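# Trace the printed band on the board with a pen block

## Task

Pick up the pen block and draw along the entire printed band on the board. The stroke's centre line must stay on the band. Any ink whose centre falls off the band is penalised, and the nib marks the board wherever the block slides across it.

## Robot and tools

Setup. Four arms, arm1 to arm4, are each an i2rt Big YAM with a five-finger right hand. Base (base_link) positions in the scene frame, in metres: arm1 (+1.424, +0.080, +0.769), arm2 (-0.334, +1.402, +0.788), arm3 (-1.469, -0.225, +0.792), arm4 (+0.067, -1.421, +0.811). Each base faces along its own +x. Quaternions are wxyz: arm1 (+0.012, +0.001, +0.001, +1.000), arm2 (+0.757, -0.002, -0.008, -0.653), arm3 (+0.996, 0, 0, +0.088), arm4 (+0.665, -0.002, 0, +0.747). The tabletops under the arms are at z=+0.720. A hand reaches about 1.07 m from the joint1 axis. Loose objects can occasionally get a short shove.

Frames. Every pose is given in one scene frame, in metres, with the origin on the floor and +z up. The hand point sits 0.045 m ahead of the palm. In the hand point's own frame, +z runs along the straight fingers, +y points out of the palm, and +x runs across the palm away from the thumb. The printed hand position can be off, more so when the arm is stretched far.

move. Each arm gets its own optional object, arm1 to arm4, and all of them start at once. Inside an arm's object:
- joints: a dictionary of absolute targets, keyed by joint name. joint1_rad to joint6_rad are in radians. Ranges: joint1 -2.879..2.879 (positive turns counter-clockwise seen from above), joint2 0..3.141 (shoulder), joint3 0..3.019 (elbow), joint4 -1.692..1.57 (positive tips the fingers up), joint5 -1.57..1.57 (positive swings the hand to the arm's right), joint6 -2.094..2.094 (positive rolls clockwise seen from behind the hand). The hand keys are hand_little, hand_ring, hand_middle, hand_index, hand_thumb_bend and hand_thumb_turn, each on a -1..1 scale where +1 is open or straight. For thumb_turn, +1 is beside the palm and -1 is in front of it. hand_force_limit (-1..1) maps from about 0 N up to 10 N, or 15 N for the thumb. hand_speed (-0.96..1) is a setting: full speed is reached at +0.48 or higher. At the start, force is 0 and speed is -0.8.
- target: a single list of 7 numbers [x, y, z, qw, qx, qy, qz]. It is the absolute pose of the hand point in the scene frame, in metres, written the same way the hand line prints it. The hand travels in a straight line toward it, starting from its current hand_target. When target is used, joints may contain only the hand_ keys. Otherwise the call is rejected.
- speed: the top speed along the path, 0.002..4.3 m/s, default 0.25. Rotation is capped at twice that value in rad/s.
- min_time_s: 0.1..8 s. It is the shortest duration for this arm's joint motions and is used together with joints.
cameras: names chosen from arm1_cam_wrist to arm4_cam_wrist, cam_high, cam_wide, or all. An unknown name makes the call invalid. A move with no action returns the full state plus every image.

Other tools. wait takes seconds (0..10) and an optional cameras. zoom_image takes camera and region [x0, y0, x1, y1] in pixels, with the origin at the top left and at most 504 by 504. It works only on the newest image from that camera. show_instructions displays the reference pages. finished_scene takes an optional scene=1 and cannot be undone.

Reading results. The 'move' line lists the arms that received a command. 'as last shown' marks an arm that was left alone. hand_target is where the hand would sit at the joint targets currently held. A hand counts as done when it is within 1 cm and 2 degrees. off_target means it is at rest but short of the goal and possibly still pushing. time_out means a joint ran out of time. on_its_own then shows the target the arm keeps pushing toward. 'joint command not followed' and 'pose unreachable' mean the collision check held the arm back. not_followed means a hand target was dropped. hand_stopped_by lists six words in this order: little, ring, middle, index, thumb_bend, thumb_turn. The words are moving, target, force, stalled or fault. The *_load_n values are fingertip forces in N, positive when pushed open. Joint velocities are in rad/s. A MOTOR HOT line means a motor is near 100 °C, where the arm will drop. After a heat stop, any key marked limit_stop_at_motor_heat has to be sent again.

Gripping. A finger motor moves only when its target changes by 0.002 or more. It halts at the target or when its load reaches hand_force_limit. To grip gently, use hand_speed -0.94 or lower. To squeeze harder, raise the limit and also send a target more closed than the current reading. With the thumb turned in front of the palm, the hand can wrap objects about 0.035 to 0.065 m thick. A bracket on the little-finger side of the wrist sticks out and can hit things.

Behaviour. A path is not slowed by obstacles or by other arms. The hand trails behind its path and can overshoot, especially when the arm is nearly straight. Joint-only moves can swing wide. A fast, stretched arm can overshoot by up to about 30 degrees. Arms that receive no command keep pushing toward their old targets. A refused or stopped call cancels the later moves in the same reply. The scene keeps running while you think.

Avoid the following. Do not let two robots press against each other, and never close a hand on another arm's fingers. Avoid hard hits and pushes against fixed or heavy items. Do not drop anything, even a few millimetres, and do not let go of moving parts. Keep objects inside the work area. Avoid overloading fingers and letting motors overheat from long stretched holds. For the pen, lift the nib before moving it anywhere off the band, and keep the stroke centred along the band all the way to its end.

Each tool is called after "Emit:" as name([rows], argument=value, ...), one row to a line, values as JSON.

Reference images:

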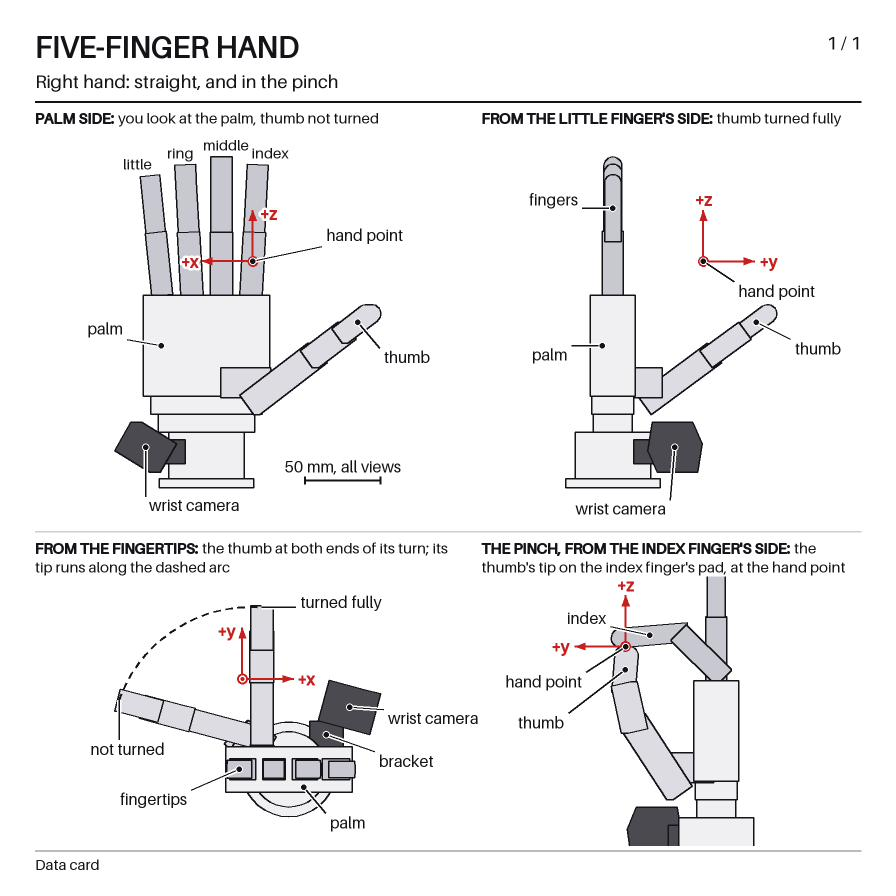

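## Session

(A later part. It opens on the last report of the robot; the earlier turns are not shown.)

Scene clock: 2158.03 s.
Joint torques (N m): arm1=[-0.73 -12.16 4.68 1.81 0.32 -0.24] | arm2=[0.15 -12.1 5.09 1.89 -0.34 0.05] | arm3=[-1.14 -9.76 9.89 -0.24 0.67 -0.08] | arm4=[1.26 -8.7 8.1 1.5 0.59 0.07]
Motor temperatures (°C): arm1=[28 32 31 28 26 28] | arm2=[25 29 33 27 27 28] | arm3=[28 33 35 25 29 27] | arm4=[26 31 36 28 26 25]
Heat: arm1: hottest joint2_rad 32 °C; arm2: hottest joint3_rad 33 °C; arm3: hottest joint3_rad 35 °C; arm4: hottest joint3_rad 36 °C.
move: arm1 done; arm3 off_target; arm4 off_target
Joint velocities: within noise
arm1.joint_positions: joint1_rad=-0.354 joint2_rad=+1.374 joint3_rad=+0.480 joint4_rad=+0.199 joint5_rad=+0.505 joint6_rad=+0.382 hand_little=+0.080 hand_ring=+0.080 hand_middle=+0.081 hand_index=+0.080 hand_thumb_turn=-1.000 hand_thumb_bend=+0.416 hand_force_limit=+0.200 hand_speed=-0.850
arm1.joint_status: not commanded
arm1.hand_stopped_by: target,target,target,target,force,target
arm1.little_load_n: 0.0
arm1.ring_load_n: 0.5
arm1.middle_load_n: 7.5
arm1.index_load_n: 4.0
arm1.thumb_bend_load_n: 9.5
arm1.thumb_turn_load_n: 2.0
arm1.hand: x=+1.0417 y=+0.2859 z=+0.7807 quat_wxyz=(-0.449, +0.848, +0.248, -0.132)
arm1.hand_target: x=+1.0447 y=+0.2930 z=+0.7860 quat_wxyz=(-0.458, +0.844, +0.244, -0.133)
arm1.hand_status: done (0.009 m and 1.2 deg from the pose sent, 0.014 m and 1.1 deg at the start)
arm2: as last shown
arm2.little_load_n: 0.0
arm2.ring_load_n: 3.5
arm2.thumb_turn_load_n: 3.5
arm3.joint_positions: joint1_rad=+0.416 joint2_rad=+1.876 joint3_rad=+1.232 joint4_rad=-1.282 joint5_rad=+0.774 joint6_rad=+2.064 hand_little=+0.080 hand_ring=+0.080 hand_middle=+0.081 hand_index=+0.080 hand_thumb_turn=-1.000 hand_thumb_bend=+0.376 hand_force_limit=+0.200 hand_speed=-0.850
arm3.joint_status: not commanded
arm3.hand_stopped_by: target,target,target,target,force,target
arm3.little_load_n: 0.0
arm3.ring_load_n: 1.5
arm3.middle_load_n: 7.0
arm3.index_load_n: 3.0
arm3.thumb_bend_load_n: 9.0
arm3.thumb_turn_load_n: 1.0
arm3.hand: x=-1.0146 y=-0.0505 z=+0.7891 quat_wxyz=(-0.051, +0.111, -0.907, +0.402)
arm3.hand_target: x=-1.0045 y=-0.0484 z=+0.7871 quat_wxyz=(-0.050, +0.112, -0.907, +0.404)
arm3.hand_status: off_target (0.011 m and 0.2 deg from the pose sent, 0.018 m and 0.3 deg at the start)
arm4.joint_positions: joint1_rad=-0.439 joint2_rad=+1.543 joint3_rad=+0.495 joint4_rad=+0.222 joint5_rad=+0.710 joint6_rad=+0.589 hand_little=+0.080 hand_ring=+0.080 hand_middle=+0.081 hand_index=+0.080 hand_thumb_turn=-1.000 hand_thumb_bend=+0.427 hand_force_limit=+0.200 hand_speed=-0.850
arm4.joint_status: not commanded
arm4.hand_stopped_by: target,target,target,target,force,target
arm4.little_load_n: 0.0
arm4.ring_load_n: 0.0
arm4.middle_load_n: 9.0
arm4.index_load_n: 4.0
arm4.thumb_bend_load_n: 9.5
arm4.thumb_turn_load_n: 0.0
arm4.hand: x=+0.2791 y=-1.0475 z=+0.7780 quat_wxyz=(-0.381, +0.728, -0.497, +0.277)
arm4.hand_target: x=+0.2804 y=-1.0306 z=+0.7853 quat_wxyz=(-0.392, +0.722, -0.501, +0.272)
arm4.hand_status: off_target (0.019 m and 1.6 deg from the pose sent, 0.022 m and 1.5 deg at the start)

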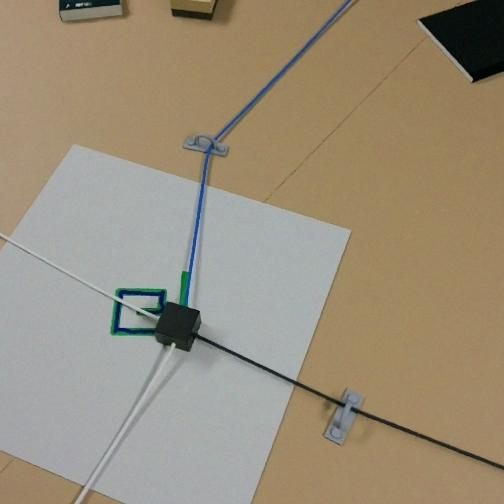

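Emit:
move(arm1={"target": [1.0334, 0.2895, 0.786, 0.4584, -0.8441, -0.2445, 0.1328], "speed": 0.04}, arm2={"target": [-0.0886, 0.9750, 0.786, 0.2203, -0.4057, 0.7795, -0.4233], "speed": 0.04}, arm3={"target": [-1.0142, -0.0480, 0.787, 0.0496, -0.1114, 0.9067, -0.4037], "speed": 0.04}, arm4={"target": [0.2789, -1.0222, 0.785, 0.3921, -0.7220, 0.5009, -0.2720], "speed": 0.04}, cameras=["cam_high"])

Emit:
zoom_image(camera="cam_high", region=[150, 280, 210, 340])

Scene clock: 2185.83 s.
Joint torques (N m): arm1=[1.08 -10.05 6.39 1.39 0.55 -0.07] | arm2=[0.15 -11.87 4.98 1.85 -0.35 0.07] | arm3=[0.26 -10.99 7.82 -0.29 0.48 0.05] | arm4=[1.38 -8.82 8.13 1.54 0.57 0.11]
Motor temperatures (°C): arm1=[28 32 31 28 26 28] | arm2=[25 29 33 27 27 28] | arm3=[28 33 35 25 29 27] | arm4=[26 30 35 28 26 25]
Heat: arm1: hottest joint2_rad 32 °C; arm2: hottest joint3_rad 33 °C; arm3: hottest joint3_rad 35 °C; arm4: hottest joint3_rad 35 °C.
move: arm1 off_target; arm2 done; arm3 done; arm4 off_target
Joint velocities: within noise
arm1.joint_positions: joint1_rad=-0.354 joint2_rad=+1.375 joint3_rad=+0.480 joint4_rad=+0.199 joint5_rad=+0.516 joint6_rad=+0.382 hand_little=+0.080 hand_ring=+0.080 hand_middle=+0.081 hand_index=+0.080 hand_thumb_turn=-1.000 hand_thumb_bend=+0.416 hand_force_limit=+0.200 hand_speed=-0.850
arm1.joint_status: not commanded
arm1.hand_stopped_by: target,target,target,target,force,target
arm1.little_load_n: 0.0
arm1.ring_load_n: 0.5
arm1.middle_load_n: 8.0
arm1.index_load_n: 3.5
arm1.thumb_bend_load_n: 9.5
arm1.thumb_turn_load_n: 1.5
arm1.hand: x=+1.0430 y=+0.2878 z=+0.7809 quat_wxyz=(-0.452, +0.848, +0.245, -0.128)
arm1.hand_target: x=+1.0336 y=+0.2894 z=+0.7861 quat_wxyz=(-0.458, +0.844, +0.244, -0.133)
arm1.hand_status: off_target (0.011 m and 1.0 deg from the pose sent, 0.011 m and 1.2 deg at the start)
arm2.joint_positions: joint1_rad=+0.156 joint2_rad=+1.650 joint3_rad=+0.720 joint4_rad=+0.224 joint5_rad=-0.527 joint6_rad=-0.410 hand_little=+0.080 hand_ring=+0.080 hand_middle=+0.081 hand_index=+0.080 hand_thumb_turn=-1.000 hand_thumb_bend=+0.356 hand_force_limit=+0.200 hand_speed=-0.850
arm2.joint_status: not commanded
arm2.hand_stopped_by: target,target,target,target,force,target
arm2.little_load_n: 0.5
arm2.ring_load_n: 4.0
arm2.middle_load_n: 5.0
arm2.index_load_n: 3.5
arm2.thumb_bend_load_n: 9.0
arm2.thumb_turn_load_n: 3.5
arm2.hand: x=-0.0922 y=+0.9678 z=+0.7861 quat_wxyz=(-0.216, +0.407, -0.780, +0.424)
arm2.hand_target: x=-0.0887 y=+0.9749 z=+0.7860 quat_wxyz=(-0.220, +0.406, -0.780, +0.423)
arm2.hand_status: done (0.008 m and 0.6 deg from the pose sent, 0.011 m and 0.4 deg at the start)
arm3.joint_positions: joint1_rad=+0.416 joint2_rad=+1.876 joint3_rad=+1.232 joint4_rad=-1.282 joint5_rad=+0.774 joint6_rad=+2.064 hand_little=+0.080 hand_ring=+0.080 hand_middle=+0.081 hand_index=+0.080 hand_thumb_turn=-1.000 hand_thumb_bend=+0.376 hand_force_limit=+0.200 hand_speed=-0.850
arm3.joint_status: not commanded
arm3.hand_stopped_by: target,target,target,target,force,target
arm3.little_load_n: 0.0
arm3.ring_load_n: 1.5
arm3.middle_load_n: 7.0
arm3.index_load_n: 3.5
arm3.thumb_bend_load_n: 9.0
arm3.thumb_turn_load_n: 1.0
arm3.hand: x=-1.0146 y=-0.0505 z=+0.7891 quat_wxyz=(-0.051, +0.111, -0.907, +0.402)
arm3.hand_target: x=-1.0143 y=-0.0480 z=+0.7870 quat_wxyz=(-0.050, +0.111, -0.907, +0.404)
arm3.hand_status: done (0.003 m and 0.2 deg from the pose sent, 0.003 m and 0.3 deg at the start)
arm4.joint_positions: joint1_rad=-0.427 joint2_rad=+1.556 joint3_rad=+0.515 joint4_rad=+0.207 joint5_rad=+0.719 joint6_rad=+0.600 hand_little=+0.080 hand_ring=+0.080 hand_middle=+0.081 hand_index=+0.080 hand_thumb_turn=-1.000 hand_thumb_bend=+0.427 hand_force_limit=+0.200 hand_speed=-0.850
arm4.joint_status: not commanded
arm4.hand_stopped_by: target,target,target,target,force,target
arm4.little_load_n: 0.0
arm4.ring_load_n: 0.5
arm4.middle_load_n: 9.0
arm4.index_load_n: 4.0
arm4.thumb_bend_load_n: 9.5
arm4.thumb_turn_load_n: 0.0
arm4.hand: x=+0.2774 y=-1.0399 z=+0.7780 quat_wxyz=(-0.381, +0.729, -0.497, +0.278)
arm4.hand_target: x=+0.2786 y=-1.0226 z=+0.7855 quat_wxyz=(-0.392, +0.722, -0.501, +0.272)
arm4.hand_status: off_target (0.019 m and 1.7 deg from the pose sent, 0.026 m and 1.6 deg at the start)

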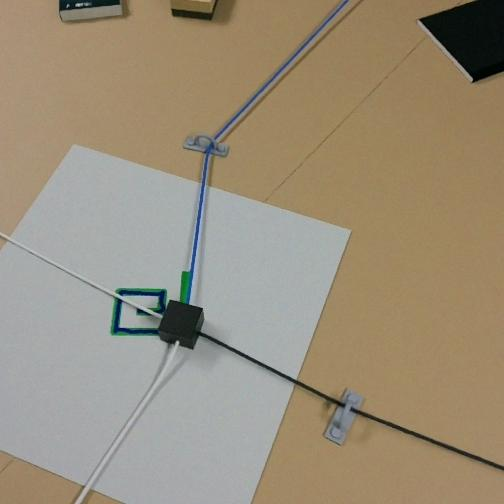

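Scaled by 8.400 from the camera's image (finer frame: 720x720).

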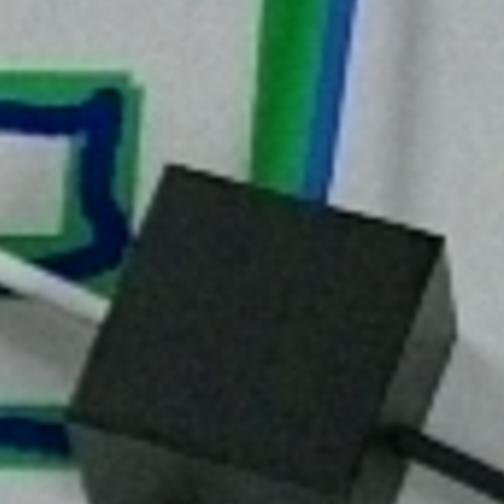

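Emit:
move(arm1={"target": [1.0181, 0.2847, 0.787, 0.4584, -0.8441, -0.2445, 0.1328], "speed": 0.04}, arm2={"target": [-0.0888, 0.9813, 0.786, 0.2203, -0.4057, 0.7795, -0.4233], "speed": 0.04}, arm3={"target": [-1.0240, -0.0477, 0.787, 0.0496, -0.1114, 0.9067, -0.4037], "speed": 0.04}, arm4={"target": [0.2774, -1.0152, 0.785, 0.3921, -0.7220, 0.5009, -0.2720], "speed": 0.04}, cameras=["cam_high"])

Emit:
zoom_image(camera="cam_high", region=[150, 280, 210, 340])

Scene clock: 2200.50 s.
Joint torques (N m): arm1=[1.32 -10.34 7.8 0.76 0.48 0.07] | arm2=[0.09 -11.69 5.12 1.87 -0.34 0.1] | arm3=[0.38 -12.16 6.61 -0.32 0.48 0.06] | arm4=[1.49 -9.23 8.28 1.52 0.6 0.1]
Motor temperatures (°C): arm1=[28 32 32 28 26 28] | arm2=[25 30 33 27 27 28] | arm3=[28 33 34 25 29 27] | arm4=[26 30 36 28 26 25]
Heat: arm1: hottest joint2_rad 32 °C; arm2: hottest joint3_rad 33 °C; arm3: hottest joint3_rad 34 °C; arm4: hottest joint3_rad 36 °C.
move: arm1 off_target; arm2 done; arm3 done; arm4 off_target
Joint velocities: within noise
arm1.joint_positions: joint1_rad=-0.327 joint2_rad=+1.401 joint3_rad=+0.493 joint4_rad=+0.195 joint5_rad=+0.542 joint6_rad=+0.389 hand_little=+0.080 hand_ring=+0.080 hand_middle=+0.081 hand_index=+0.080 hand_thumb_turn=-1.000 hand_thumb_bend=+0.416 hand_force_limit=+0.200 hand_speed=-0.850
arm1.joint_status: not commanded
arm1.hand_stopped_by: target,target,target,target,force,target
arm1.little_load_n: 0.0
arm1.ring_load_n: 1.0
arm1.middle_load_n: 7.5
arm1.index_load_n: 3.5
arm1.thumb_bend_load_n: 9.5
arm1.thumb_turn_load_n: 1.0
arm1.hand: x=+1.0373 y=+0.2823 z=+0.7760 quat_wxyz=(-0.453, +0.847, +0.251, -0.121)
arm1.hand_target: x=+1.0188 y=+0.2843 z=+0.7875 quat_wxyz=(-0.458, +0.844, +0.245, -0.133)
arm1.hand_status: off_target (0.022 m and 1.7 deg from the pose sent, 0.026 m and 1.0 deg at the start)
arm2.joint_positions: joint1_rad=+0.161 joint2_rad=+1.638 joint3_rad=+0.701 joint4_rad=+0.229 joint5_rad=-0.524 joint6_rad=-0.410 hand_little=+0.080 hand_ring=+0.080 hand_middle=+0.081 hand_index=+0.080 hand_thumb_turn=-1.000 hand_thumb_bend=+0.356 hand_force_limit=+0.200 hand_speed=-0.850
arm2.joint_status: not commanded
arm2.hand_stopped_by: target,target,target,target,force,target
arm2.little_load_n: 0.5
arm2.ring_load_n: 4.0
arm2.middle_load_n: 5.0
arm2.index_load_n: 3.0
arm2.thumb_bend_load_n: 8.5
arm2.thumb_turn_load_n: 4.0
arm2.hand: x=-0.0924 y=+0.9756 z=+0.7847 quat_wxyz=(-0.216, +0.409, -0.780, +0.423)
arm2.hand_target: x=-0.0889 y=+0.9813 z=+0.7858 quat_wxyz=(-0.220, +0.406, -0.780, +0.423)
arm2.hand_status: done (0.007 m and 0.7 deg from the pose sent, 0.014 m and 0.6 deg at the start)
arm3.joint_positions: joint1_rad=+0.423 joint2_rad=+1.876 joint3_rad=+1.222 joint4_rad=-1.282 joint5_rad=+0.770 joint6_rad=+2.080 hand_little=+0.080 hand_ring=+0.080 hand_middle=+0.081 hand_index=+0.080 hand_thumb_turn=-1.000 hand_thumb_bend=+0.376 hand_force_limit=+0.200 hand_speed=-0.850
arm3.joint_status: not commanded
arm3.hand_stopped_by: target,target,target,target,force,target
arm3.little_load_n: 0.0
arm3.ring_load_n: 1.0
arm3.middle_load_n: 6.5
arm3.index_load_n: 3.5
arm3.thumb_bend_load_n: 9.0
arm3.thumb_turn_load_n: 1.0
arm3.hand: x=-1.0192 y=-0.0499 z=+0.7863 quat_wxyz=(-0.051, +0.109, -0.907, +0.403)
arm3.hand_target: x=-1.0240 y=-0.0478 z=+0.7870 quat_wxyz=(-0.050, +0.112, -0.907, +0.404)
arm3.hand_status: done (0.005 m and 0.4 deg from the pose sent, 0.010 m and 0.3 deg at the start)
arm4.joint_positions: joint1_rad=-0.417 joint2_rad=+1.568 joint3_rad=+0.533 joint4_rad=+0.195 joint5_rad=+0.726 joint6_rad=+0.610 hand_little=+0.080 hand_ring=+0.080 hand_middle=+0.081 hand_index=+0.080 hand_thumb_turn=-1.000 hand_thumb_bend=+0.427 hand_force_limit=+0.200 hand_speed=-0.850
arm4.joint_status: not commanded
arm4.hand_stopped_by: target,target,target,target,force,target
arm4.little_load_n: 0.0
arm4.ring_load_n: 0.0
arm4.middle_load_n: 9.0
arm4.index_load_n: 3.5
arm4.thumb_bend_load_n: 9.5
arm4.thumb_turn_load_n: 0.5
arm4.hand: x=+0.2760 y=-1.0331 z=+0.7780 quat_wxyz=(-0.381, +0.729, -0.497, +0.278)
arm4.hand_target: x=+0.2771 y=-1.0158 z=+0.7854 quat_wxyz=(-0.392, +0.722, -0.501, +0.272)
arm4.hand_status: off_target (0.019 m and 1.7 deg from the pose sent, 0.026 m and 1.7 deg at the start)

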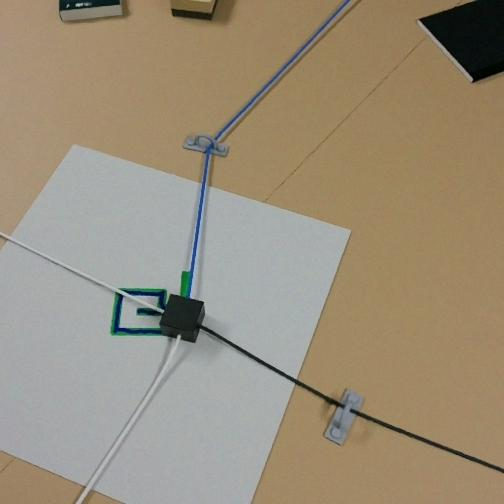

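Scaled by 8.400 from the camera's image (finer frame: 720x720).

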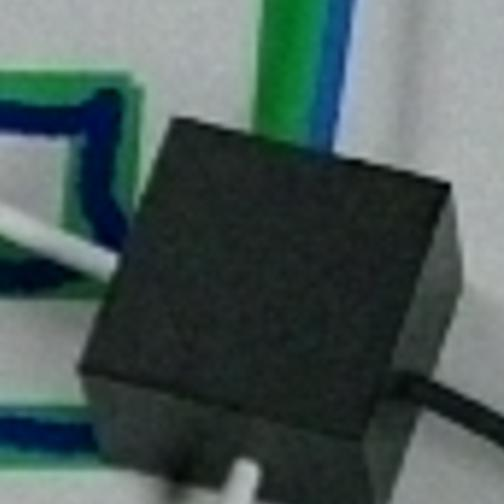

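Emit:
move(arm1={"target": [1.0117, 0.2827, 0.788, 0.4584, -0.8441, -0.2445, 0.1328], "speed": 0.04}, arm2={"target": [-0.0890, 0.9901, 0.786, 0.2203, -0.4057, 0.7795, -0.4233], "speed": 0.04}, arm3={"target": [-1.0297, -0.0475, 0.787, 0.0496, -0.1114, 0.9067, -0.4037], "speed": 0.04}, arm4={"target": [0.2757, -1.0078, 0.785, 0.3921, -0.7220, 0.5009, -0.2720], "speed": 0.04}, cameras=["cam_high"])

Emit:
zoom_image(camera="cam_high", region=[150, 270, 210, 330])

Scene clock: 2217.13 s.
Joint torques (N m): arm1=[1.38 -10.64 7.83 0.75 0.49 0.08] | arm2=[0.03 -11.4 5 1.91 -0.32 0.1] | arm3=[-0.26 -12.28 6.43 -0.42 0.4 0.09] | arm4=[1.26 -9.23 8.24 1.36 0.6 0.08]
Motor temperatures (°C): arm1=[28 32 32 28 26 28] | arm2=[25 29 33 27 27 28] | arm3=[28 33 34 25 29 27] | arm4=[26 30 36 28 26 25]
Heat: arm1: hottest joint2_rad 32 °C; arm2: hottest joint3_rad 33 °C; arm3: hottest joint3_rad 34 °C; arm4: hottest joint3_rad 36 °C.
move: arm1 off_target; arm2 done; arm3 done; arm4 off_target
Joint velocities: within noise
arm1.joint_positions: joint1_rad=-0.316 joint2_rad=+1.411 joint3_rad=+0.509 joint4_rad=+0.185 joint5_rad=+0.551 joint6_rad=+0.399 hand_little=+0.080 hand_ring=+0.080 hand_middle=+0.081 hand_index=+0.080 hand_thumb_turn=-1.000 hand_thumb_bend=+0.416 hand_force_limit=+0.200 hand_speed=-0.850
arm1.joint_status: not commanded
arm1.hand_stopped_by: target,target,target,target,force,target
arm1.little_load_n: 0.0
arm1.ring_load_n: 1.0
arm1.middle_load_n: 8.0
arm1.index_load_n: 3.5
arm1.thumb_bend_load_n: 9.5
arm1.thumb_turn_load_n: 1.0
arm1.hand: x=+1.0312 y=+0.2808 z=+0.7767 quat_wxyz=(-0.453, +0.847, +0.251, -0.121)
arm1.hand_target: x=+1.0124 y=+0.2823 z=+0.7885 quat_wxyz=(-0.458, +0.844, +0.245, -0.133)
arm1.hand_status: off_target (0.023 m and 1.7 deg from the pose sent, 0.028 m and 1.7 deg at the start)
arm2.joint_positions: joint1_rad=+0.168 joint2_rad=+1.621 joint3_rad=+0.678 joint4_rad=+0.238 joint5_rad=-0.520 joint6_rad=-0.405 hand_little=+0.080 hand_ring=+0.080 hand_middle=+0.081 hand_index=+0.080 hand_thumb_turn=-1.000 hand_thumb_bend=+0.356 hand_force_limit=+0.200 hand_speed=-0.850
arm2.joint_status: not commanded
arm2.hand_stopped_by: target,target,target,target,force,target
arm2.little_load_n: 0.5
arm2.ring_load_n: 4.0
arm2.middle_load_n: 5.0
arm2.index_load_n: 3.5
arm2.thumb_bend_load_n: 8.5
arm2.thumb_turn_load_n: 4.0
arm2.hand: x=-0.0924 y=+0.9842 z=+0.7851 quat_wxyz=(-0.216, +0.409, -0.780, +0.423)
arm2.hand_target: x=-0.0891 y=+0.9900 z=+0.7861 quat_wxyz=(-0.220, +0.406, -0.780, +0.423)
arm2.hand_status: done (0.007 m and 0.6 deg from the pose sent, 0.015 m and 0.6 deg at the start)
arm3.joint_positions: joint1_rad=+0.430 joint2_rad=+1.876 joint3_rad=+1.209 joint4_rad=-1.282 joint5_rad=+0.768 joint6_rad=+2.091 hand_little=+0.080 hand_ring=+0.080 hand_middle=+0.081 hand_index=+0.080 hand_thumb_turn=-1.000 hand_thumb_bend=+0.376 hand_force_limit=+0.200 hand_speed=-0.850
arm3.joint_status: not commanded
arm3.hand_stopped_by: target,target,target,target,force,target
arm3.little_load_n: 0.0
arm3.ring_load_n: 1.0
arm3.middle_load_n: 7.0
arm3.index_load_n: 3.5
arm3.thumb_bend_load_n: 9.0
arm3.thumb_turn_load_n: 1.5
arm3.hand: x=-1.0252 y=-0.0499 z=+0.7829 quat_wxyz=(-0.049, +0.109, -0.907, +0.404)
arm3.hand_target: x=-1.0297 y=-0.0476 z=+0.7869 quat_wxyz=(-0.050, +0.111, -0.907, +0.404)
arm3.hand_status: done (0.007 m and 0.3 deg from the pose sent, 0.011 m and 0.4 deg at the start)
arm4.joint_positions: joint1_rad=-0.406 joint2_rad=+1.581 joint3_rad=+0.552 joint4_rad=+0.181 joint5_rad=+0.733 joint6_rad=+0.620 hand_little=+0.080 hand_ring=+0.080 hand_middle=+0.081 hand_index=+0.080 hand_thumb_turn=-1.000 hand_thumb_bend=+0.427 hand_force_limit=+0.200 hand_speed=-0.850
arm4.joint_status: not commanded
arm4.hand_stopped_by: target,target,target,target,force,target
arm4.little_load_n: 0.0
arm4.ring_load_n: 0.0
arm4.middle_load_n: 9.0
arm4.index_load_n: 3.5
arm4.thumb_bend_load_n: 9.5
arm4.thumb_turn_load_n: 0.0
arm4.hand: x=+0.2744 y=-1.0256 z=+0.7780 quat_wxyz=(-0.381, +0.729, -0.496, +0.278)
arm4.hand_target: x=+0.2753 y=-1.0083 z=+0.7854 quat_wxyz=(-0.392, +0.722, -0.501, +0.272)
arm4.hand_status: off_target (0.019 m and 1.7 deg from the pose sent, 0.026 m and 1.7 deg at the start)

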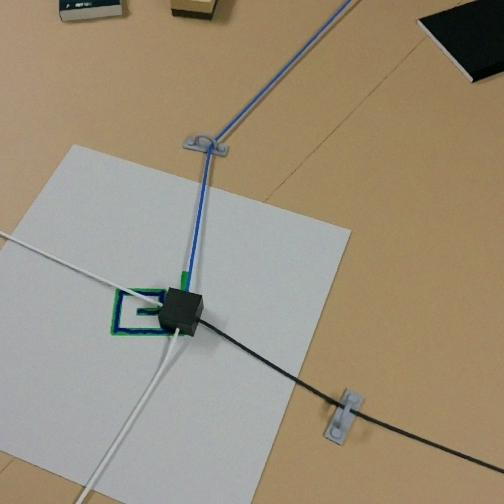

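Scaled by 8.400 from the camera's image (finer frame: 720x720).

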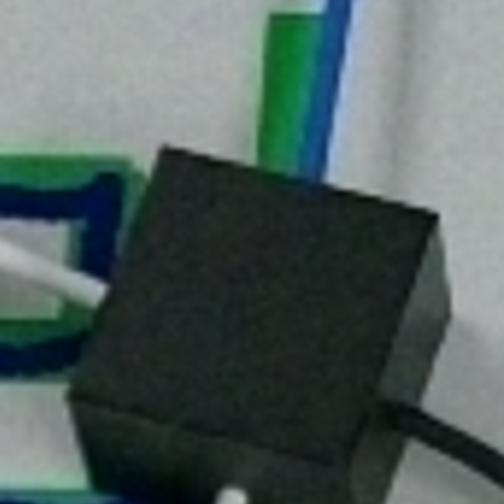

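Emit:
move(arm1={"target": [1.0057, 0.2808, 0.788, 0.4584, -0.8441, -0.2445, 0.1328], "speed": 0.04}, arm2={"target": [-0.0893, 1.0001, 0.786, 0.2203, -0.4057, 0.7795, -0.4233], "speed": 0.04}, arm3={"target": [-1.0337, -0.0474, 0.788, 0.0496, -0.1114, 0.9067, -0.4037], "speed": 0.04}, arm4={"target": [0.2737, -0.9988, 0.785, 0.3921, -0.7220, 0.5009, -0.2720], "speed": 0.04}, cameras=["cam_high"])

Emit:
zoom_image(camera="cam_high", region=[150, 260, 210, 320])

Scene clock: 2233.30 s.
Joint torques (N m): arm1=[1.32 -10.81 7.88 0.73 0.51 0.06] | arm2=[0.09 -11.05 4.93 1.89 -0.34 0.11] | arm3=[0.5 -12.51 6.35 -0.57 0.47 0.06] | arm4=[0.67 -9.41 8.21 1.44 0.61 0.09]
Motor temperatures (°C): arm1=[28 31 33 28 26 28] | arm2=[25 30 33 27 27 28] | arm3=[28 33 34 25 29 27] | arm4=[26 30 36 28 26 25]
Heat: arm1: hottest joint3_rad 33 °C; arm2: hottest joint3_rad 33 °C; arm3: hottest joint3_rad 34 °C; arm4: hottest joint3_rad 36 °C.
move: arm1 off_target; arm2 done; arm3 done; arm4 off_target
Joint velocities: within noise
arm1.joint_positions: joint1_rad=-0.305 joint2_rad=+1.424 joint3_rad=+0.523 joint4_rad=+0.179 joint5_rad=+0.559 joint6_rad=+0.407 hand_little=+0.080 hand_ring=+0.080 hand_middle=+0.081 hand_index=+0.080 hand_thumb_turn=-1.000 hand_thumb_bend=+0.416 hand_force_limit=+0.200 hand_speed=-0.850
arm1.joint_status: not commanded
arm1.hand_stopped_by: target,target,target,target,force,target
arm1.little_load_n: 0.0
arm1.ring_load_n: 0.5
arm1.middle_load_n: 8.0
arm1.index_load_n: 3.5
arm1.thumb_bend_load_n: 9.5
arm1.thumb_turn_load_n: 1.0
arm1.hand: x=+1.0252 y=+0.2791 z=+0.7770 quat_wxyz=(-0.453, +0.847, +0.250, -0.121)
arm1.hand_target: x=+1.0063 y=+0.2804 z=+0.7885 quat_wxyz=(-0.458, +0.844, +0.245, -0.133)
arm1.hand_status: off_target (0.022 m and 1.7 deg from the pose sent, 0.028 m and 1.7 deg at the start)
arm2.joint_positions: joint1_rad=+0.175 joint2_rad=+1.601 joint3_rad=+0.651 joint4_rad=+0.249 joint5_rad=-0.513 joint6_rad=-0.401 hand_little=+0.080 hand_ring=+0.080 hand_middle=+0.081 hand_index=+0.080 hand_thumb_turn=-1.000 hand_thumb_bend=+0.356 hand_force_limit=+0.200 hand_speed=-0.850
arm2.joint_status: not commanded
arm2.hand_stopped_by: target,target,target,target,force,target
arm2.little_load_n: 0.5
arm2.ring_load_n: 4.0
arm2.middle_load_n: 5.0
arm2.index_load_n: 3.0
arm2.thumb_bend_load_n: 9.0
arm2.thumb_turn_load_n: 4.0
arm2.hand: x=-0.0927 y=+0.9935 z=+0.7854 quat_wxyz=(-0.215, +0.410, -0.779, +0.423)
arm2.hand_target: x=-0.0893 y=+1.0000 z=+0.7860 quat_wxyz=(-0.220, +0.406, -0.779, +0.423)
arm2.hand_status: done (0.007 m and 0.8 deg from the pose sent, 0.016 m and 0.6 deg at the start)
arm3.joint_positions: joint1_rad=+0.436 joint2_rad=+1.872 joint3_rad=+1.199 joint4_rad=-1.282 joint5_rad=+0.765 joint6_rad=+2.095 hand_little=+0.080 hand_ring=+0.080 hand_middle=+0.081 hand_index=+0.080 hand_thumb_turn=-1.000 hand_thumb_bend=+0.376 hand_force_limit=+0.200 hand_speed=-0.850
arm3.joint_status: not commanded
arm3.hand_stopped_by: target,target,target,target,force,target
arm3.little_load_n: 0.0
arm3.ring_load_n: 1.5
arm3.middle_load_n: 7.0
arm3.index_load_n: 3.5
arm3.thumb_bend_load_n: 9.0
arm3.thumb_turn_load_n: 1.0
arm3.hand: x=-1.0296 y=-0.0494 z=+0.7819 quat_wxyz=(-0.048, +0.111, -0.907, +0.404)
arm3.hand_target: x=-1.0336 y=-0.0475 z=+0.7879 quat_wxyz=(-0.050, +0.111, -0.907, +0.404)
arm3.hand_status: done (0.008 m and 0.3 deg from the pose sent, 0.010 m and 0.3 deg at the start)
arm4.joint_positions: joint1_rad=-0.394 joint2_rad=+1.597 joint3_rad=+0.576 joint4_rad=+0.165 joint5_rad=+0.741 joint6_rad=+0.633 hand_little=+0.080 hand_ring=+0.080 hand_middle=+0.081 hand_index=+0.080 hand_thumb_turn=-1.000 hand_thumb_bend=+0.427 hand_force_limit=+0.200 hand_speed=-0.850
arm4.joint_status: not commanded
arm4.hand_stopped_by: target,target,target,target,force,target
arm4.little_load_n: 0.0
arm4.ring_load_n: 0.0
arm4.middle_load_n: 9.0
arm4.index_load_n: 3.5
arm4.thumb_bend_load_n: 9.5
arm4.thumb_turn_load_n: 0.0
arm4.hand: x=+0.2727 y=-1.0167 z=+0.7780 quat_wxyz=(-0.381, +0.729, -0.496, +0.278)
arm4.hand_target: x=+0.2734 y=-0.9994 z=+0.7853 quat_wxyz=(-0.392, +0.722, -0.501, +0.272)
arm4.hand_status: off_target (0.019 m and 1.7 deg from the pose sent, 0.028 m and 1.7 deg at the start)

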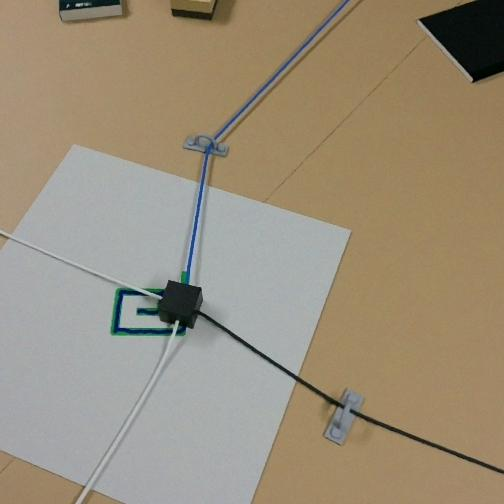

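Scaled by 8.400 from the camera's image (finer frame: 720x720).

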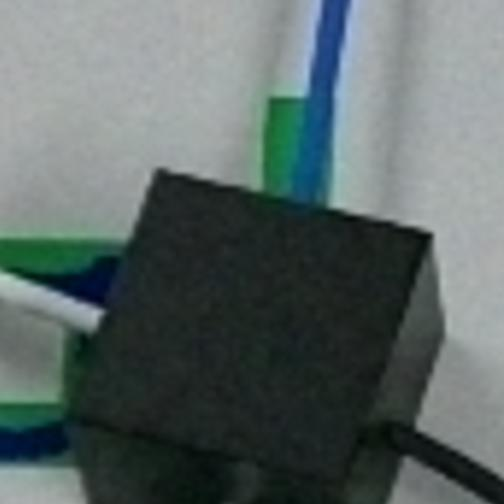

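Emit:
move(arm1={"target":[0.9992,0.2788,0.788,0.4584,-0.8441,-0.2445,0.1328],"speed":0.04}, arm2={"target":[-0.0896,1.0101,0.786,0.2203,-0.4057,0.7795,-0.4233],"speed":0.04}, arm3={"target":[-1.0374,-0.0473,0.788,0.0496,-0.1114,0.9067,-0.4037],"speed":0.04}, arm4={"target":[0.2717,-0.9898,0.785,0.3921,-0.7220,0.5009,-0.2720],"speed":0.04}, cameras=["cam_high"])

Emit:
zoom_image(camera="cam_high", region=[150, 250, 210, 310])

Scene clock: 2278.37 s.
Joint torques (N m): arm1=[1.32 -10.99 7.88 0.73 0.51 0.08] | arm2=[0.15 -10.7 4.93 1.92 -0.32 0.11] | arm3=[0.09 -12.51 6.39 -0.42 0.49 0.09] | arm4=[1.44 -9.58 8.31 1.5 0.63 0.1]
Motor temperatures (°C): arm1=[27 32 35 28 26 28] | arm2=[25 29 33 27 27 28] | arm3=[28 33 33 25 29 27] | arm4=[26 31 37 28 26 25]
Heat: arm1: hottest joint3_rad 35 °C; arm2: hottest joint3_rad 33 °C; arm3: hottest joint2_rad 33 °C; arm4: hottest joint3_rad 37 °C.
move: arm1 off_target; arm2 done; arm3 done; arm4 off_target
Joint velocities: within noise
arm1.joint_positions: joint1_rad=-0.294 joint2_rad=+1.437 joint3_rad=+0.538 joint4_rad=+0.172 joint5_rad=+0.568 joint6_rad=+0.415 hand_little=+0.080 hand_ring=+0.080 hand_middle=+0.081 hand_index=+0.080 hand_thumb_turn=-1.000 hand_thumb_bend=+0.416 hand_force_limit=+0.200 hand_speed=-0.850
arm1.joint_status: not commanded
arm1.hand_stopped_by: target,target,target,target,force,target
arm1.little_load_n: 0.0
arm1.ring_load_n: 1.0
arm1.middle_load_n: 8.0
arm1.index_load_n: 3.5
arm1.thumb_bend_load_n: 9.5
arm1.thumb_turn_load_n: 1.0
arm1.hand: x=+1.0189 y=+0.2775 z=+0.7769 quat_wxyz=(-0.453, +0.847, +0.251, -0.121)
arm1.hand_target: x=+0.9999 y=+0.2784 z=+0.7886 quat_wxyz=(-0.458, +0.844, +0.244, -0.133)
arm1.hand_status: off_target (0.023 m and 1.7 deg from the pose sent, 0.028 m and 1.7 deg at the start)
arm2.joint_positions: joint1_rad=+0.183 joint2_rad=+1.581 joint3_rad=+0.624 joint4_rad=+0.258 joint5_rad=-0.507 joint6_rad=-0.394 hand_little=+0.080 hand_ring=+0.080 hand_middle=+0.081 hand_index=+0.080 hand_thumb_turn=-1.000 hand_thumb_bend=+0.356 hand_force_limit=+0.200 hand_speed=-0.850
arm2.joint_status: not commanded
arm2.hand_stopped_by: target,target,target,target,force,target
arm2.little_load_n: 0.5
arm2.ring_load_n: 4.0
arm2.middle_load_n: 5.0
arm2.index_load_n: 3.5
arm2.thumb_bend_load_n: 9.0
arm2.thumb_turn_load_n: 3.5
arm2.hand: x=-0.0930 y=+1.0040 z=+0.7851 quat_wxyz=(-0.215, +0.409, -0.779, +0.423)
arm2.hand_target: x=-0.0897 y=+1.0100 z=+0.7859 quat_wxyz=(-0.220, +0.406, -0.780, +0.423)
arm2.hand_status: done (0.007 m and 0.7 deg from the pose sent, 0.017 m and 0.8 deg at the start)
arm3.joint_positions: joint1_rad=+0.441 joint2_rad=+1.867 joint3_rad=+1.190 joint4_rad=-1.284 joint5_rad=+0.763 joint6_rad=+2.101 hand_little=+0.080 hand_ring=+0.080 hand_middle=+0.081 hand_index=+0.080 hand_thumb_turn=-1.000 hand_thumb_bend=+0.376 hand_force_limit=+0.200 hand_speed=-0.850
arm3.joint_status: not commanded
arm3.hand_stopped_by: target,target,target,target,force,target
arm3.little_load_n: 0.0
arm3.ring_load_n: 1.0
arm3.middle_load_n: 7.0
arm3.index_load_n: 3.5
arm3.thumb_bend_load_n: 9.0
arm3.thumb_turn_load_n: 1.0
arm3.hand: x=-1.0338 y=-0.0495 z=+0.7817 quat_wxyz=(-0.047, +0.111, -0.906, +0.405)
arm3.hand_target: x=-1.0374 y=-0.0474 z=+0.7878 quat_wxyz=(-0.049, +0.112, -0.907, +0.404)
arm3.hand_status: done (0.008 m and 0.3 deg from the pose sent, 0.010 m and 0.2 deg at the start)
arm4.joint_positions: joint1_rad=-0.382 joint2_rad=+1.613 joint3_rad=+0.600 joint4_rad=+0.149 joint5_rad=+0.749 joint6_rad=+0.645 hand_little=+0.080 hand_ring=+0.080 hand_middle=+0.081 hand_index=+0.080 hand_thumb_turn=-1.000 hand_thumb_bend=+0.427 hand_force_limit=+0.200 hand_speed=-0.850
arm4.joint_status: not commanded
arm4.hand_stopped_by: target,target,target,target,force,target
arm4.little_load_n: -0.5
arm4.ring_load_n: 0.0
arm4.middle_load_n: 9.0
arm4.index_load_n: 4.0
arm4.thumb_bend_load_n: 9.5
arm4.thumb_turn_load_n: 0.0
arm4.hand: x=+0.2709 y=-1.0077 z=+0.7780 quat_wxyz=(-0.381, +0.729, -0.496, +0.278)
arm4.hand_target: x=+0.2713 y=-0.9904 z=+0.7853 quat_wxyz=(-0.392, +0.722, -0.501, +0.272)
arm4.hand_status: off_target (0.019 m and 1.7 deg from the pose sent, 0.028 m and 1.7 deg at the start)

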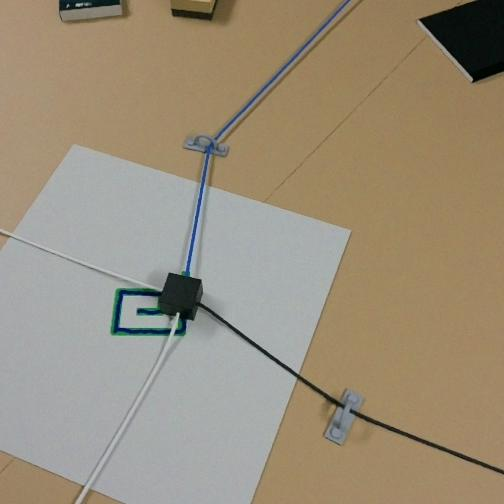

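Scaled by 8.400 from the camera's image (finer frame: 720x720).

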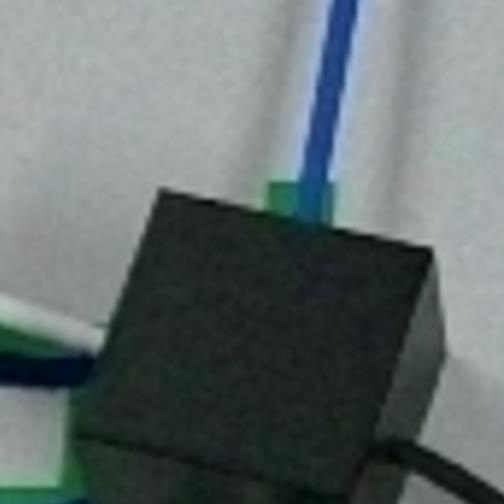

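Emit:
move(arm1={"target":[0.9854,0.2744,0.788,0.4584,-0.8441,-0.2445,0.1328],"speed":0.04}, arm2={"target":[-0.0902,1.0293,0.786,0.2203,-0.4057,0.7795,-0.4233],"speed":0.04}, arm3={"target":[-1.0429,-0.0471,0.788,0.0496,-0.1114,0.9067,-0.4037],"speed":0.04}, arm4={"target":[0.2677,-0.9722,0.785,0.3921,-0.7220,0.5009,-0.2720],"speed":0.04}, cameras=["cam_high"])

Emit:
zoom_image(camera="cam_high", region=[150, 235, 210, 295])

Scene clock: 2299.67 s.
Joint torques (N m): arm1=[1.26 -11.58 7.88 0.73 0.51 0.06] | arm2=[0.09 -9.93 4.88 1.94 -0.32 0.1] | arm3=[0.62 -12.45 6.32 -0.46 0.52 0.05] | arm4=[1.26 -10.34 8.39 1.37 0.67 0.11]
Motor temperatures (°C): arm1=[27 32 34 28 26 28] | arm2=[25 29 33 27 27 28] | arm3=[28 33 33 25 29 27] | arm4=[26 30 37 28 26 25]
Heat: arm1: hottest joint3_rad 34 °C; arm2: hottest joint3_rad 33 °C; arm3: hottest joint2_rad 33 °C; arm4: hottest joint3_rad 37 °C.
move: arm1 off_target; arm2 done; arm3 done; arm4 off_target
Joint velocities: within noise
arm1.joint_positions: joint1_rad=-0.270 joint2_rad=+1.466 joint3_rad=+0.571 joint4_rad=+0.157 joint5_rad=+0.586 joint6_rad=+0.433 hand_little=+0.080 hand_ring=+0.080 hand_middle=+0.081 hand_index=+0.080 hand_thumb_turn=-1.000 hand_thumb_bend=+0.416 hand_force_limit=+0.200 hand_speed=-0.850
arm1.joint_status: not commanded
arm1.hand_stopped_by: target,target,target,target,force,target
arm1.little_load_n: 0.0
arm1.ring_load_n: 1.0
arm1.middle_load_n: 7.5
arm1.index_load_n: 3.5
arm1.thumb_bend_load_n: 9.5
arm1.thumb_turn_load_n: 1.0
arm1.hand: x=+1.0053 y=+0.2733 z=+0.7768 quat_wxyz=(-0.453, +0.847, +0.251, -0.120)
arm1.hand_target: x=+0.9862 y=+0.2739 z=+0.7884 quat_wxyz=(-0.458, +0.844, +0.245, -0.133)
arm1.hand_status: off_target (0.023 m and 1.8 deg from the pose sent, 0.036 m and 1.7 deg at the start)
arm2.joint_positions: joint1_rad=+0.201 joint2_rad=+1.541 joint3_rad=+0.573 joint4_rad=+0.274 joint5_rad=-0.494 joint6_rad=-0.383 hand_little=+0.080 hand_ring=+0.080 hand_middle=+0.081 hand_index=+0.080 hand_thumb_turn=-1.000 hand_thumb_bend=+0.356 hand_force_limit=+0.200 hand_speed=-0.850
arm2.joint_status: not commanded
arm2.hand_stopped_by: target,target,target,target,force,target
arm2.little_load_n: 0.5
arm2.ring_load_n: 4.0
arm2.middle_load_n: 5.0
arm2.index_load_n: 3.0
arm2.thumb_bend_load_n: 9.0
arm2.thumb_turn_load_n: 3.5
arm2.hand: x=-0.0932 y=+1.0232 z=+0.7856 quat_wxyz=(-0.215, +0.410, -0.779, +0.423)
arm2.hand_target: x=-0.0902 y=+1.0292 z=+0.7861 quat_wxyz=(-0.220, +0.406, -0.779, +0.423)
arm2.hand_status: done (0.007 m and 0.8 deg from the pose sent, 0.025 m and 0.7 deg at the start)
arm3.joint_positions: joint1_rad=+0.449 joint2_rad=+1.859 joint3_rad=+1.177 joint4_rad=-1.285 joint5_rad=+0.760 joint6_rad=+2.110 hand_little=+0.080 hand_ring=+0.080 hand_middle=+0.081 hand_index=+0.080 hand_thumb_turn=-1.000 hand_thumb_bend=+0.376 hand_force_limit=+0.200 hand_speed=-0.850
arm3.joint_status: not commanded
arm3.hand_stopped_by: target,target,target,target,force,target
arm3.little_load_n: -0.5
arm3.ring_load_n: 1.0
arm3.middle_load_n: 6.5
arm3.index_load_n: 3.5
arm3.thumb_bend_load_n: 8.5
arm3.thumb_turn_load_n: 1.0
arm3.hand: x=-1.0394 y=-0.0491 z=+0.7817 quat_wxyz=(-0.047, +0.112, -0.906, +0.405)
arm3.hand_target: x=-1.0428 y=-0.0472 z=+0.7878 quat_wxyz=(-0.050, +0.111, -0.907, +0.404)
arm3.hand_status: done (0.007 m and 0.4 deg from the pose sent, 0.011 m and 0.3 deg at the start)
arm4.joint_positions: joint1_rad=-0.359 joint2_rad=+1.643 joint3_rad=+0.648 joint4_rad=+0.116 joint5_rad=+0.763 joint6_rad=+0.667 hand_little=+0.080 hand_ring=+0.080 hand_middle=+0.081 hand_index=+0.080 hand_thumb_turn=-1.000 hand_thumb_bend=+0.427 hand_force_limit=+0.200 hand_speed=-0.850
arm4.joint_status: not commanded
arm4.hand_stopped_by: target,target,target,target,force,target
arm4.little_load_n: 0.0
arm4.ring_load_n: 0.0
arm4.middle_load_n: 9.0
arm4.index_load_n: 3.5
arm4.thumb_bend_load_n: 9.5
arm4.thumb_turn_load_n: 0.0
arm4.hand: x=+0.2671 y=-0.9896 z=+0.7783 quat_wxyz=(-0.382, +0.729, -0.496, +0.278)
arm4.hand_target: x=+0.2674 y=-0.9726 z=+0.7854 quat_wxyz=(-0.392, +0.722, -0.501, +0.272)
arm4.hand_status: off_target (0.019 m and 1.7 deg from the pose sent, 0.036 m and 1.7 deg at the start)

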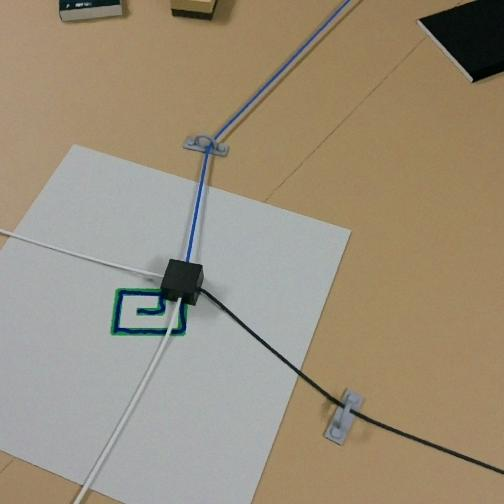

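Scaled by 8.400 from the camera's image (finer frame: 720x720).

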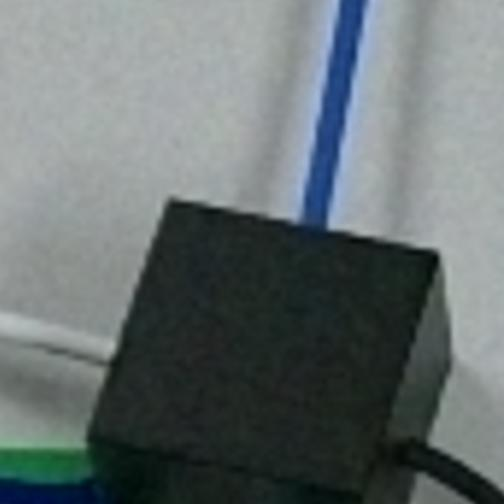

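Emit:
move(arm1={"target":[0.9713,0.2700,0.788,0.4584,-0.8441,-0.2445,0.1328],"speed":0.04}, arm2={"target":[-0.0908,1.0498,0.786,0.2203,-0.4057,0.7795,-0.4233],"speed":0.04}, arm3={"target":[-1.0479,-0.0469,0.788,0.0496,-0.1114,0.9067,-0.4037],"speed":0.04}, arm4={"target":[0.2635,-0.9536,0.785,0.3921,-0.7220,0.5009,-0.2720],"speed":0.04}, cameras=["cam_high"])

Emit:
zoom_image(camera="cam_high", region=[150, 220, 210, 280])

Emit:
zoom_image(camera="cam_high", region=[100, 260, 200, 360])

Scene clock: 2323.37 s.
Joint torques (N m): arm1=[1.32 -11.99 7.95 0.7 0.52 0.06] | arm2=[0.09 -9.29 4.79 1.96 -0.32 0.11] | arm3=[0.21 -12.86 6.31 -0.36 0.47 0.08] | arm4=[0.5 -10.99 8.51 1.36 0.66 0.08]
Motor temperatures (°C): arm1=[27 32 34 28 26 28] | arm2=[25 29 33 27 27 28] | arm3=[28 33 33 25 29 27] | arm4=[26 31 36 28 26 25]
Heat: arm1: hottest joint3_rad 34 °C; arm2: hottest joint3_rad 33 °C; arm3: hottest joint2_rad 33 °C; arm4: hottest joint3_rad 36 °C.
move: arm1 off_target; arm2 done; arm3 done; arm4 off_target
Joint velocities: within noise
arm1.joint_positions: joint1_rad=-0.248 joint2_rad=+1.494 joint3_rad=+0.607 joint4_rad=+0.140 joint5_rad=+0.602 joint6_rad=+0.451 hand_little=+0.080 hand_ring=+0.080 hand_middle=+0.081 hand_index=+0.080 hand_thumb_turn=-1.000 hand_thumb_bend=+0.416 hand_force_limit=+0.200 hand_speed=-0.850
arm1.joint_status: not commanded
arm1.hand_stopped_by: target,target,target,target,force,target
arm1.little_load_n: 0.0
arm1.ring_load_n: 1.0
arm1.middle_load_n: 8.0
arm1.index_load_n: 3.5
arm1.thumb_bend_load_n: 9.5
arm1.thumb_turn_load_n: 1.0
arm1.hand: x=+0.9914 y=+0.2696 z=+0.7769 quat_wxyz=(-0.453, +0.847, +0.251, -0.120)
arm1.hand_target: x=+0.9720 y=+0.2696 z=+0.7884 quat_wxyz=(-0.458, +0.844, +0.245, -0.133)
arm1.hand_status: off_target (0.023 m and 1.8 deg from the pose sent, 0.036 m and 1.8 deg at the start)
arm2.joint_positions: joint1_rad=+0.221 joint2_rad=+1.497 joint3_rad=+0.520 joint4_rad=+0.291 joint5_rad=-0.478 joint6_rad=-0.369 hand_little=+0.080 hand_ring=+0.080 hand_middle=+0.081 hand_index=+0.080 hand_thumb_turn=-1.000 hand_thumb_bend=+0.356 hand_force_limit=+0.200 hand_speed=-0.850
arm2.joint_status: not commanded
arm2.hand_stopped_by: target,target,target,target,force,target
arm2.little_load_n: 0.5
arm2.ring_load_n: 4.0
arm2.middle_load_n: 5.0
arm2.index_load_n: 3.0
arm2.thumb_bend_load_n: 9.0
arm2.thumb_turn_load_n: 4.0
arm2.hand: x=-0.0936 y=+1.0435 z=+0.7858 quat_wxyz=(-0.215, +0.410, -0.779, +0.423)
arm2.hand_target: x=-0.0908 y=+1.0498 z=+0.7859 quat_wxyz=(-0.220, +0.406, -0.780, +0.423)
arm2.hand_status: done (0.007 m and 0.8 deg from the pose sent, 0.027 m and 0.8 deg at the start)
arm3.joint_positions: joint1_rad=+0.455 joint2_rad=+1.851 joint3_rad=+1.165 joint4_rad=-1.285 joint5_rad=+0.758 joint6_rad=+2.117 hand_little=+0.080 hand_ring=+0.080 hand_middle=+0.081 hand_index=+0.080 hand_thumb_turn=-1.000 hand_thumb_bend=+0.376 hand_force_limit=+0.200 hand_speed=-0.850
arm3.joint_status: not commanded
arm3.hand_stopped_by: target,target,target,target,force,target
arm3.little_load_n: 0.0
arm3.ring_load_n: 1.5
arm3.middle_load_n: 6.5
arm3.index_load_n: 3.5
arm3.thumb_bend_load_n: 9.0
arm3.thumb_turn_load_n: 1.0
arm3.hand: x=-1.0443 y=-0.0488 z=+0.7819 quat_wxyz=(-0.047, +0.112, -0.907, +0.404)
arm3.hand_target: x=-1.0478 y=-0.0470 z=+0.7878 quat_wxyz=(-0.050, +0.112, -0.907, +0.403)
arm3.hand_status: done (0.007 m and 0.3 deg from the pose sent, 0.011 m and 0.4 deg at the start; a joint's target at an end of its range on 17 of 30 steps)
arm4.joint_positions: joint1_rad=-0.338 joint2_rad=+1.675 joint3_rad=+0.699 joint4_rad=+0.081 joint5_rad=+0.776 joint6_rad=+0.689 hand_little=+0.080 hand_ring=+0.080 hand_middle=+0.081 hand_index=+0.080 hand_thumb_turn=-1.000 hand_thumb_bend=+0.427 hand_force_limit=+0.200 hand_speed=-0.850
arm4.joint_status: not commanded
arm4.hand_stopped_by: target,target,target,target,force,target
arm4.little_load_n: 0.0
arm4.ring_load_n: 0.0
arm4.middle_load_n: 8.5
arm4.index_load_n: 3.5
arm4.thumb_bend_load_n: 9.5
arm4.thumb_turn_load_n: 0.0
arm4.hand: x=+0.2633 y=-0.9711 z=+0.7784 quat_wxyz=(-0.382, +0.729, -0.496, +0.278)
arm4.hand_target: x=+0.2631 y=-0.9540 z=+0.7855 quat_wxyz=(-0.392, +0.722, -0.501, +0.272)
arm4.hand_status: off_target (0.019 m and 1.7 deg from the pose sent, 0.037 m and 1.7 deg at the start)

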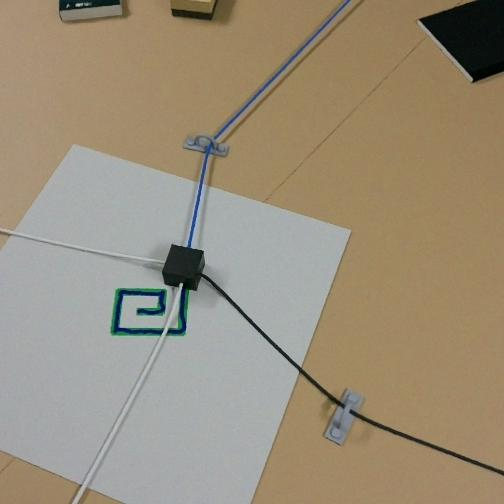

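Scaled by 8.400 from the camera's image (finer frame: 720x720).

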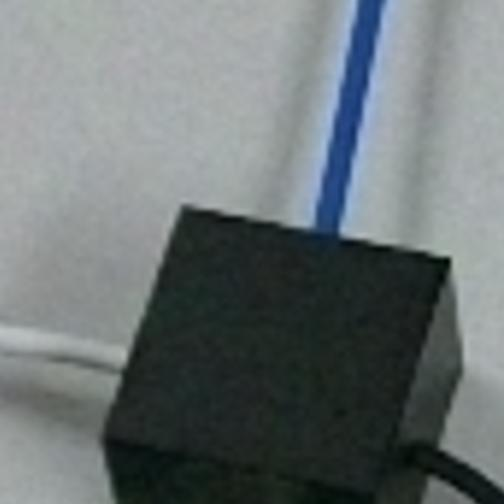

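Scaled by 5.040 from the camera's image (finer frame: 720x720).

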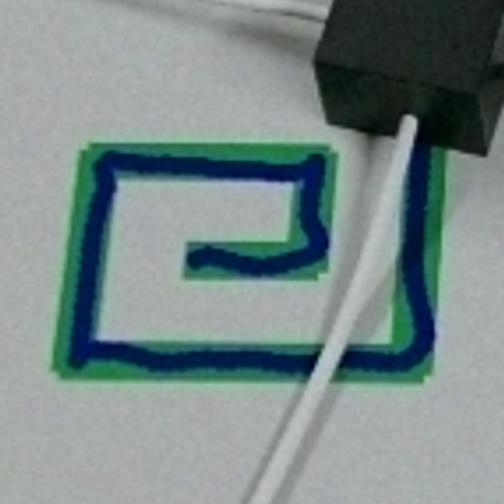

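Emit:
move(arm2={"target":[-0.0908,1.0515,0.786,0.2203,-0.4057,0.7795,-0.4233],"speed":0.04}, arm3={"target":[-1.0487,-0.0469,0.788,0.0496,-0.1114,0.9067,-0.4037],"speed":0.04}, cameras=["cam_high"])

Emit:
zoom_image(camera="cam_high", region=[150, 220, 210, 280])

Scene clock: 2340.73 s.
Joint torques (N m): arm1=[1.32 -12.04 7.94 0.72 0.52 0.08] | arm2=[0.21 -9.17 4.64 1.88 -0.33 0.11] | arm3=[0.5 -12.16 6.11 -0.4 0.49 0.1] | arm4=[0.91 -11.11 8.58 1.28 0.65 0.1]
Motor temperatures (°C): arm1=[27 32 35 28 26 28] | arm2=[25 29 33 27 27 28] | arm3=[28 34 33 25 29 27] | arm4=[26 31 37 28 26 25]
Heat: arm1: hottest joint3_rad 35 °C; arm2: hottest joint3_rad 33 °C; arm3: hottest joint2_rad 34 °C; arm4: hottest joint3_rad 37 °C.
move: arm2 done; arm3 done
Joint velocities: within noise
arm1, arm4: as last shown
arm1.middle_load_n: 7.5
arm1.hand_target: x=+0.9721 y=+0.2696 z=+0.7884 quat_wxyz=(-0.458, +0.844, +0.245, -0.133)
arm2.joint_positions: joint1_rad=+0.222 joint2_rad=+1.494 joint3_rad=+0.517 joint4_rad=+0.295 joint5_rad=-0.476 joint6_rad=-0.367 hand_little=+0.080 hand_ring=+0.080 hand_middle=+0.081 hand_index=+0.080 hand_thumb_turn=-1.000 hand_thumb_bend=+0.356 hand_force_limit=+0.200 hand_speed=-0.850
arm2.joint_status: not commanded
arm2.hand_stopped_by: target,target,target,target,force,target
arm2.little_load_n: 0.5
arm2.ring_load_n: 4.0
arm2.middle_load_n: 5.0
arm2.index_load_n: 3.0
arm2.thumb_bend_load_n: 9.0
arm2.thumb_turn_load_n: 3.5
arm2.hand: x=-0.0934 y=+1.0438 z=+0.7866 quat_wxyz=(-0.214, +0.409, -0.778, +0.425)
arm2.hand_target: x=-0.0909 y=+1.0514 z=+0.7860 quat_wxyz=(-0.220, +0.406, -0.780, +0.423)
arm2.hand_status: done (0.008 m and 0.8 deg from the pose sent, 0.009 m and 0.8 deg at the start)
arm3.joint_positions: joint1_rad=+0.455 joint2_rad=+1.850 joint3_rad=+1.165 joint4_rad=-1.285 joint5_rad=+0.757 joint6_rad=+2.117 hand_little=+0.080 hand_ring=+0.080 hand_middle=+0.081 hand_index=+0.080 hand_thumb_turn=-1.000 hand_thumb_bend=+0.376 hand_force_limit=+0.200 hand_speed=-0.850
arm3.joint_status: not commanded
arm3.hand_stopped_by: target,target,target,target,force,target
arm3.little_load_n: 0.0
arm3.ring_load_n: 1.5
arm3.middle_load_n: 6.5
arm3.index_load_n: 3.5
arm3.thumb_bend_load_n: 9.0
arm3.thumb_turn_load_n: 1.0
arm3.hand: x=-1.0442 y=-0.0485 z=+0.7825 quat_wxyz=(-0.048, +0.112, -0.907, +0.404)
arm3.hand_target: x=-1.0486 y=-0.0469 z=+0.7879 quat_wxyz=(-0.050, +0.112, -0.907, +0.403)
arm3.hand_status: done (0.007 m and 0.2 deg from the pose sent, 0.008 m and 0.3 deg at the start; a joint's target at an end of its range on 26 of 29 steps)
arm4.joint_positions: joint1_rad=-0.338 joint2_rad=+1.675 joint3_rad=+0.699 joint4_rad=+0.081 joint5_rad=+0.777 joint6_rad=+0.689 hand_little=+0.080 hand_ring=+0.080 hand_middle=+0.081 hand_index=+0.080 hand_thumb_turn=-1.000 hand_thumb_bend=+0.427 hand_force_limit=+0.200 hand_speed=-0.850
arm4.middle_load_n: 9.0
arm4.index_load_n: 4.0
arm4.thumb_turn_load_n: 0.5
arm4.hand: x=+0.2633 y=-0.9712 z=+0.7784 quat_wxyz=(-0.382, +0.729, -0.496, +0.278)
arm4.hand_target: x=+0.2632 y=-0.9540 z=+0.7855 quat_wxyz=(-0.392, +0.722, -0.501, +0.272)

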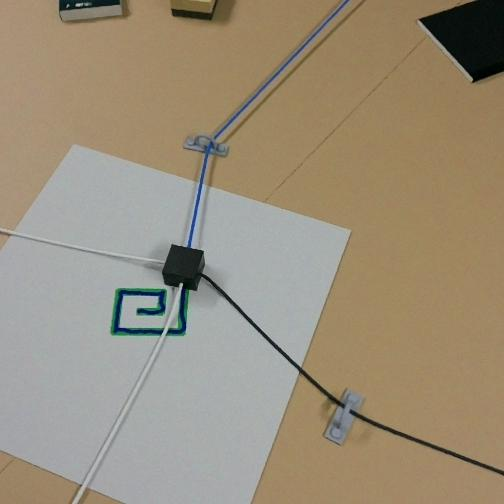

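Scaled by 8.400 from the camera's image (finer frame: 720x720).

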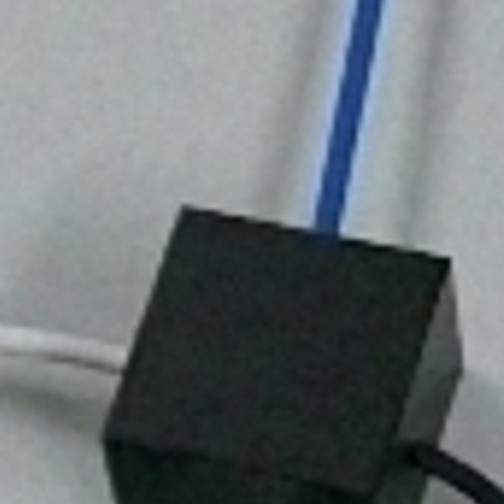

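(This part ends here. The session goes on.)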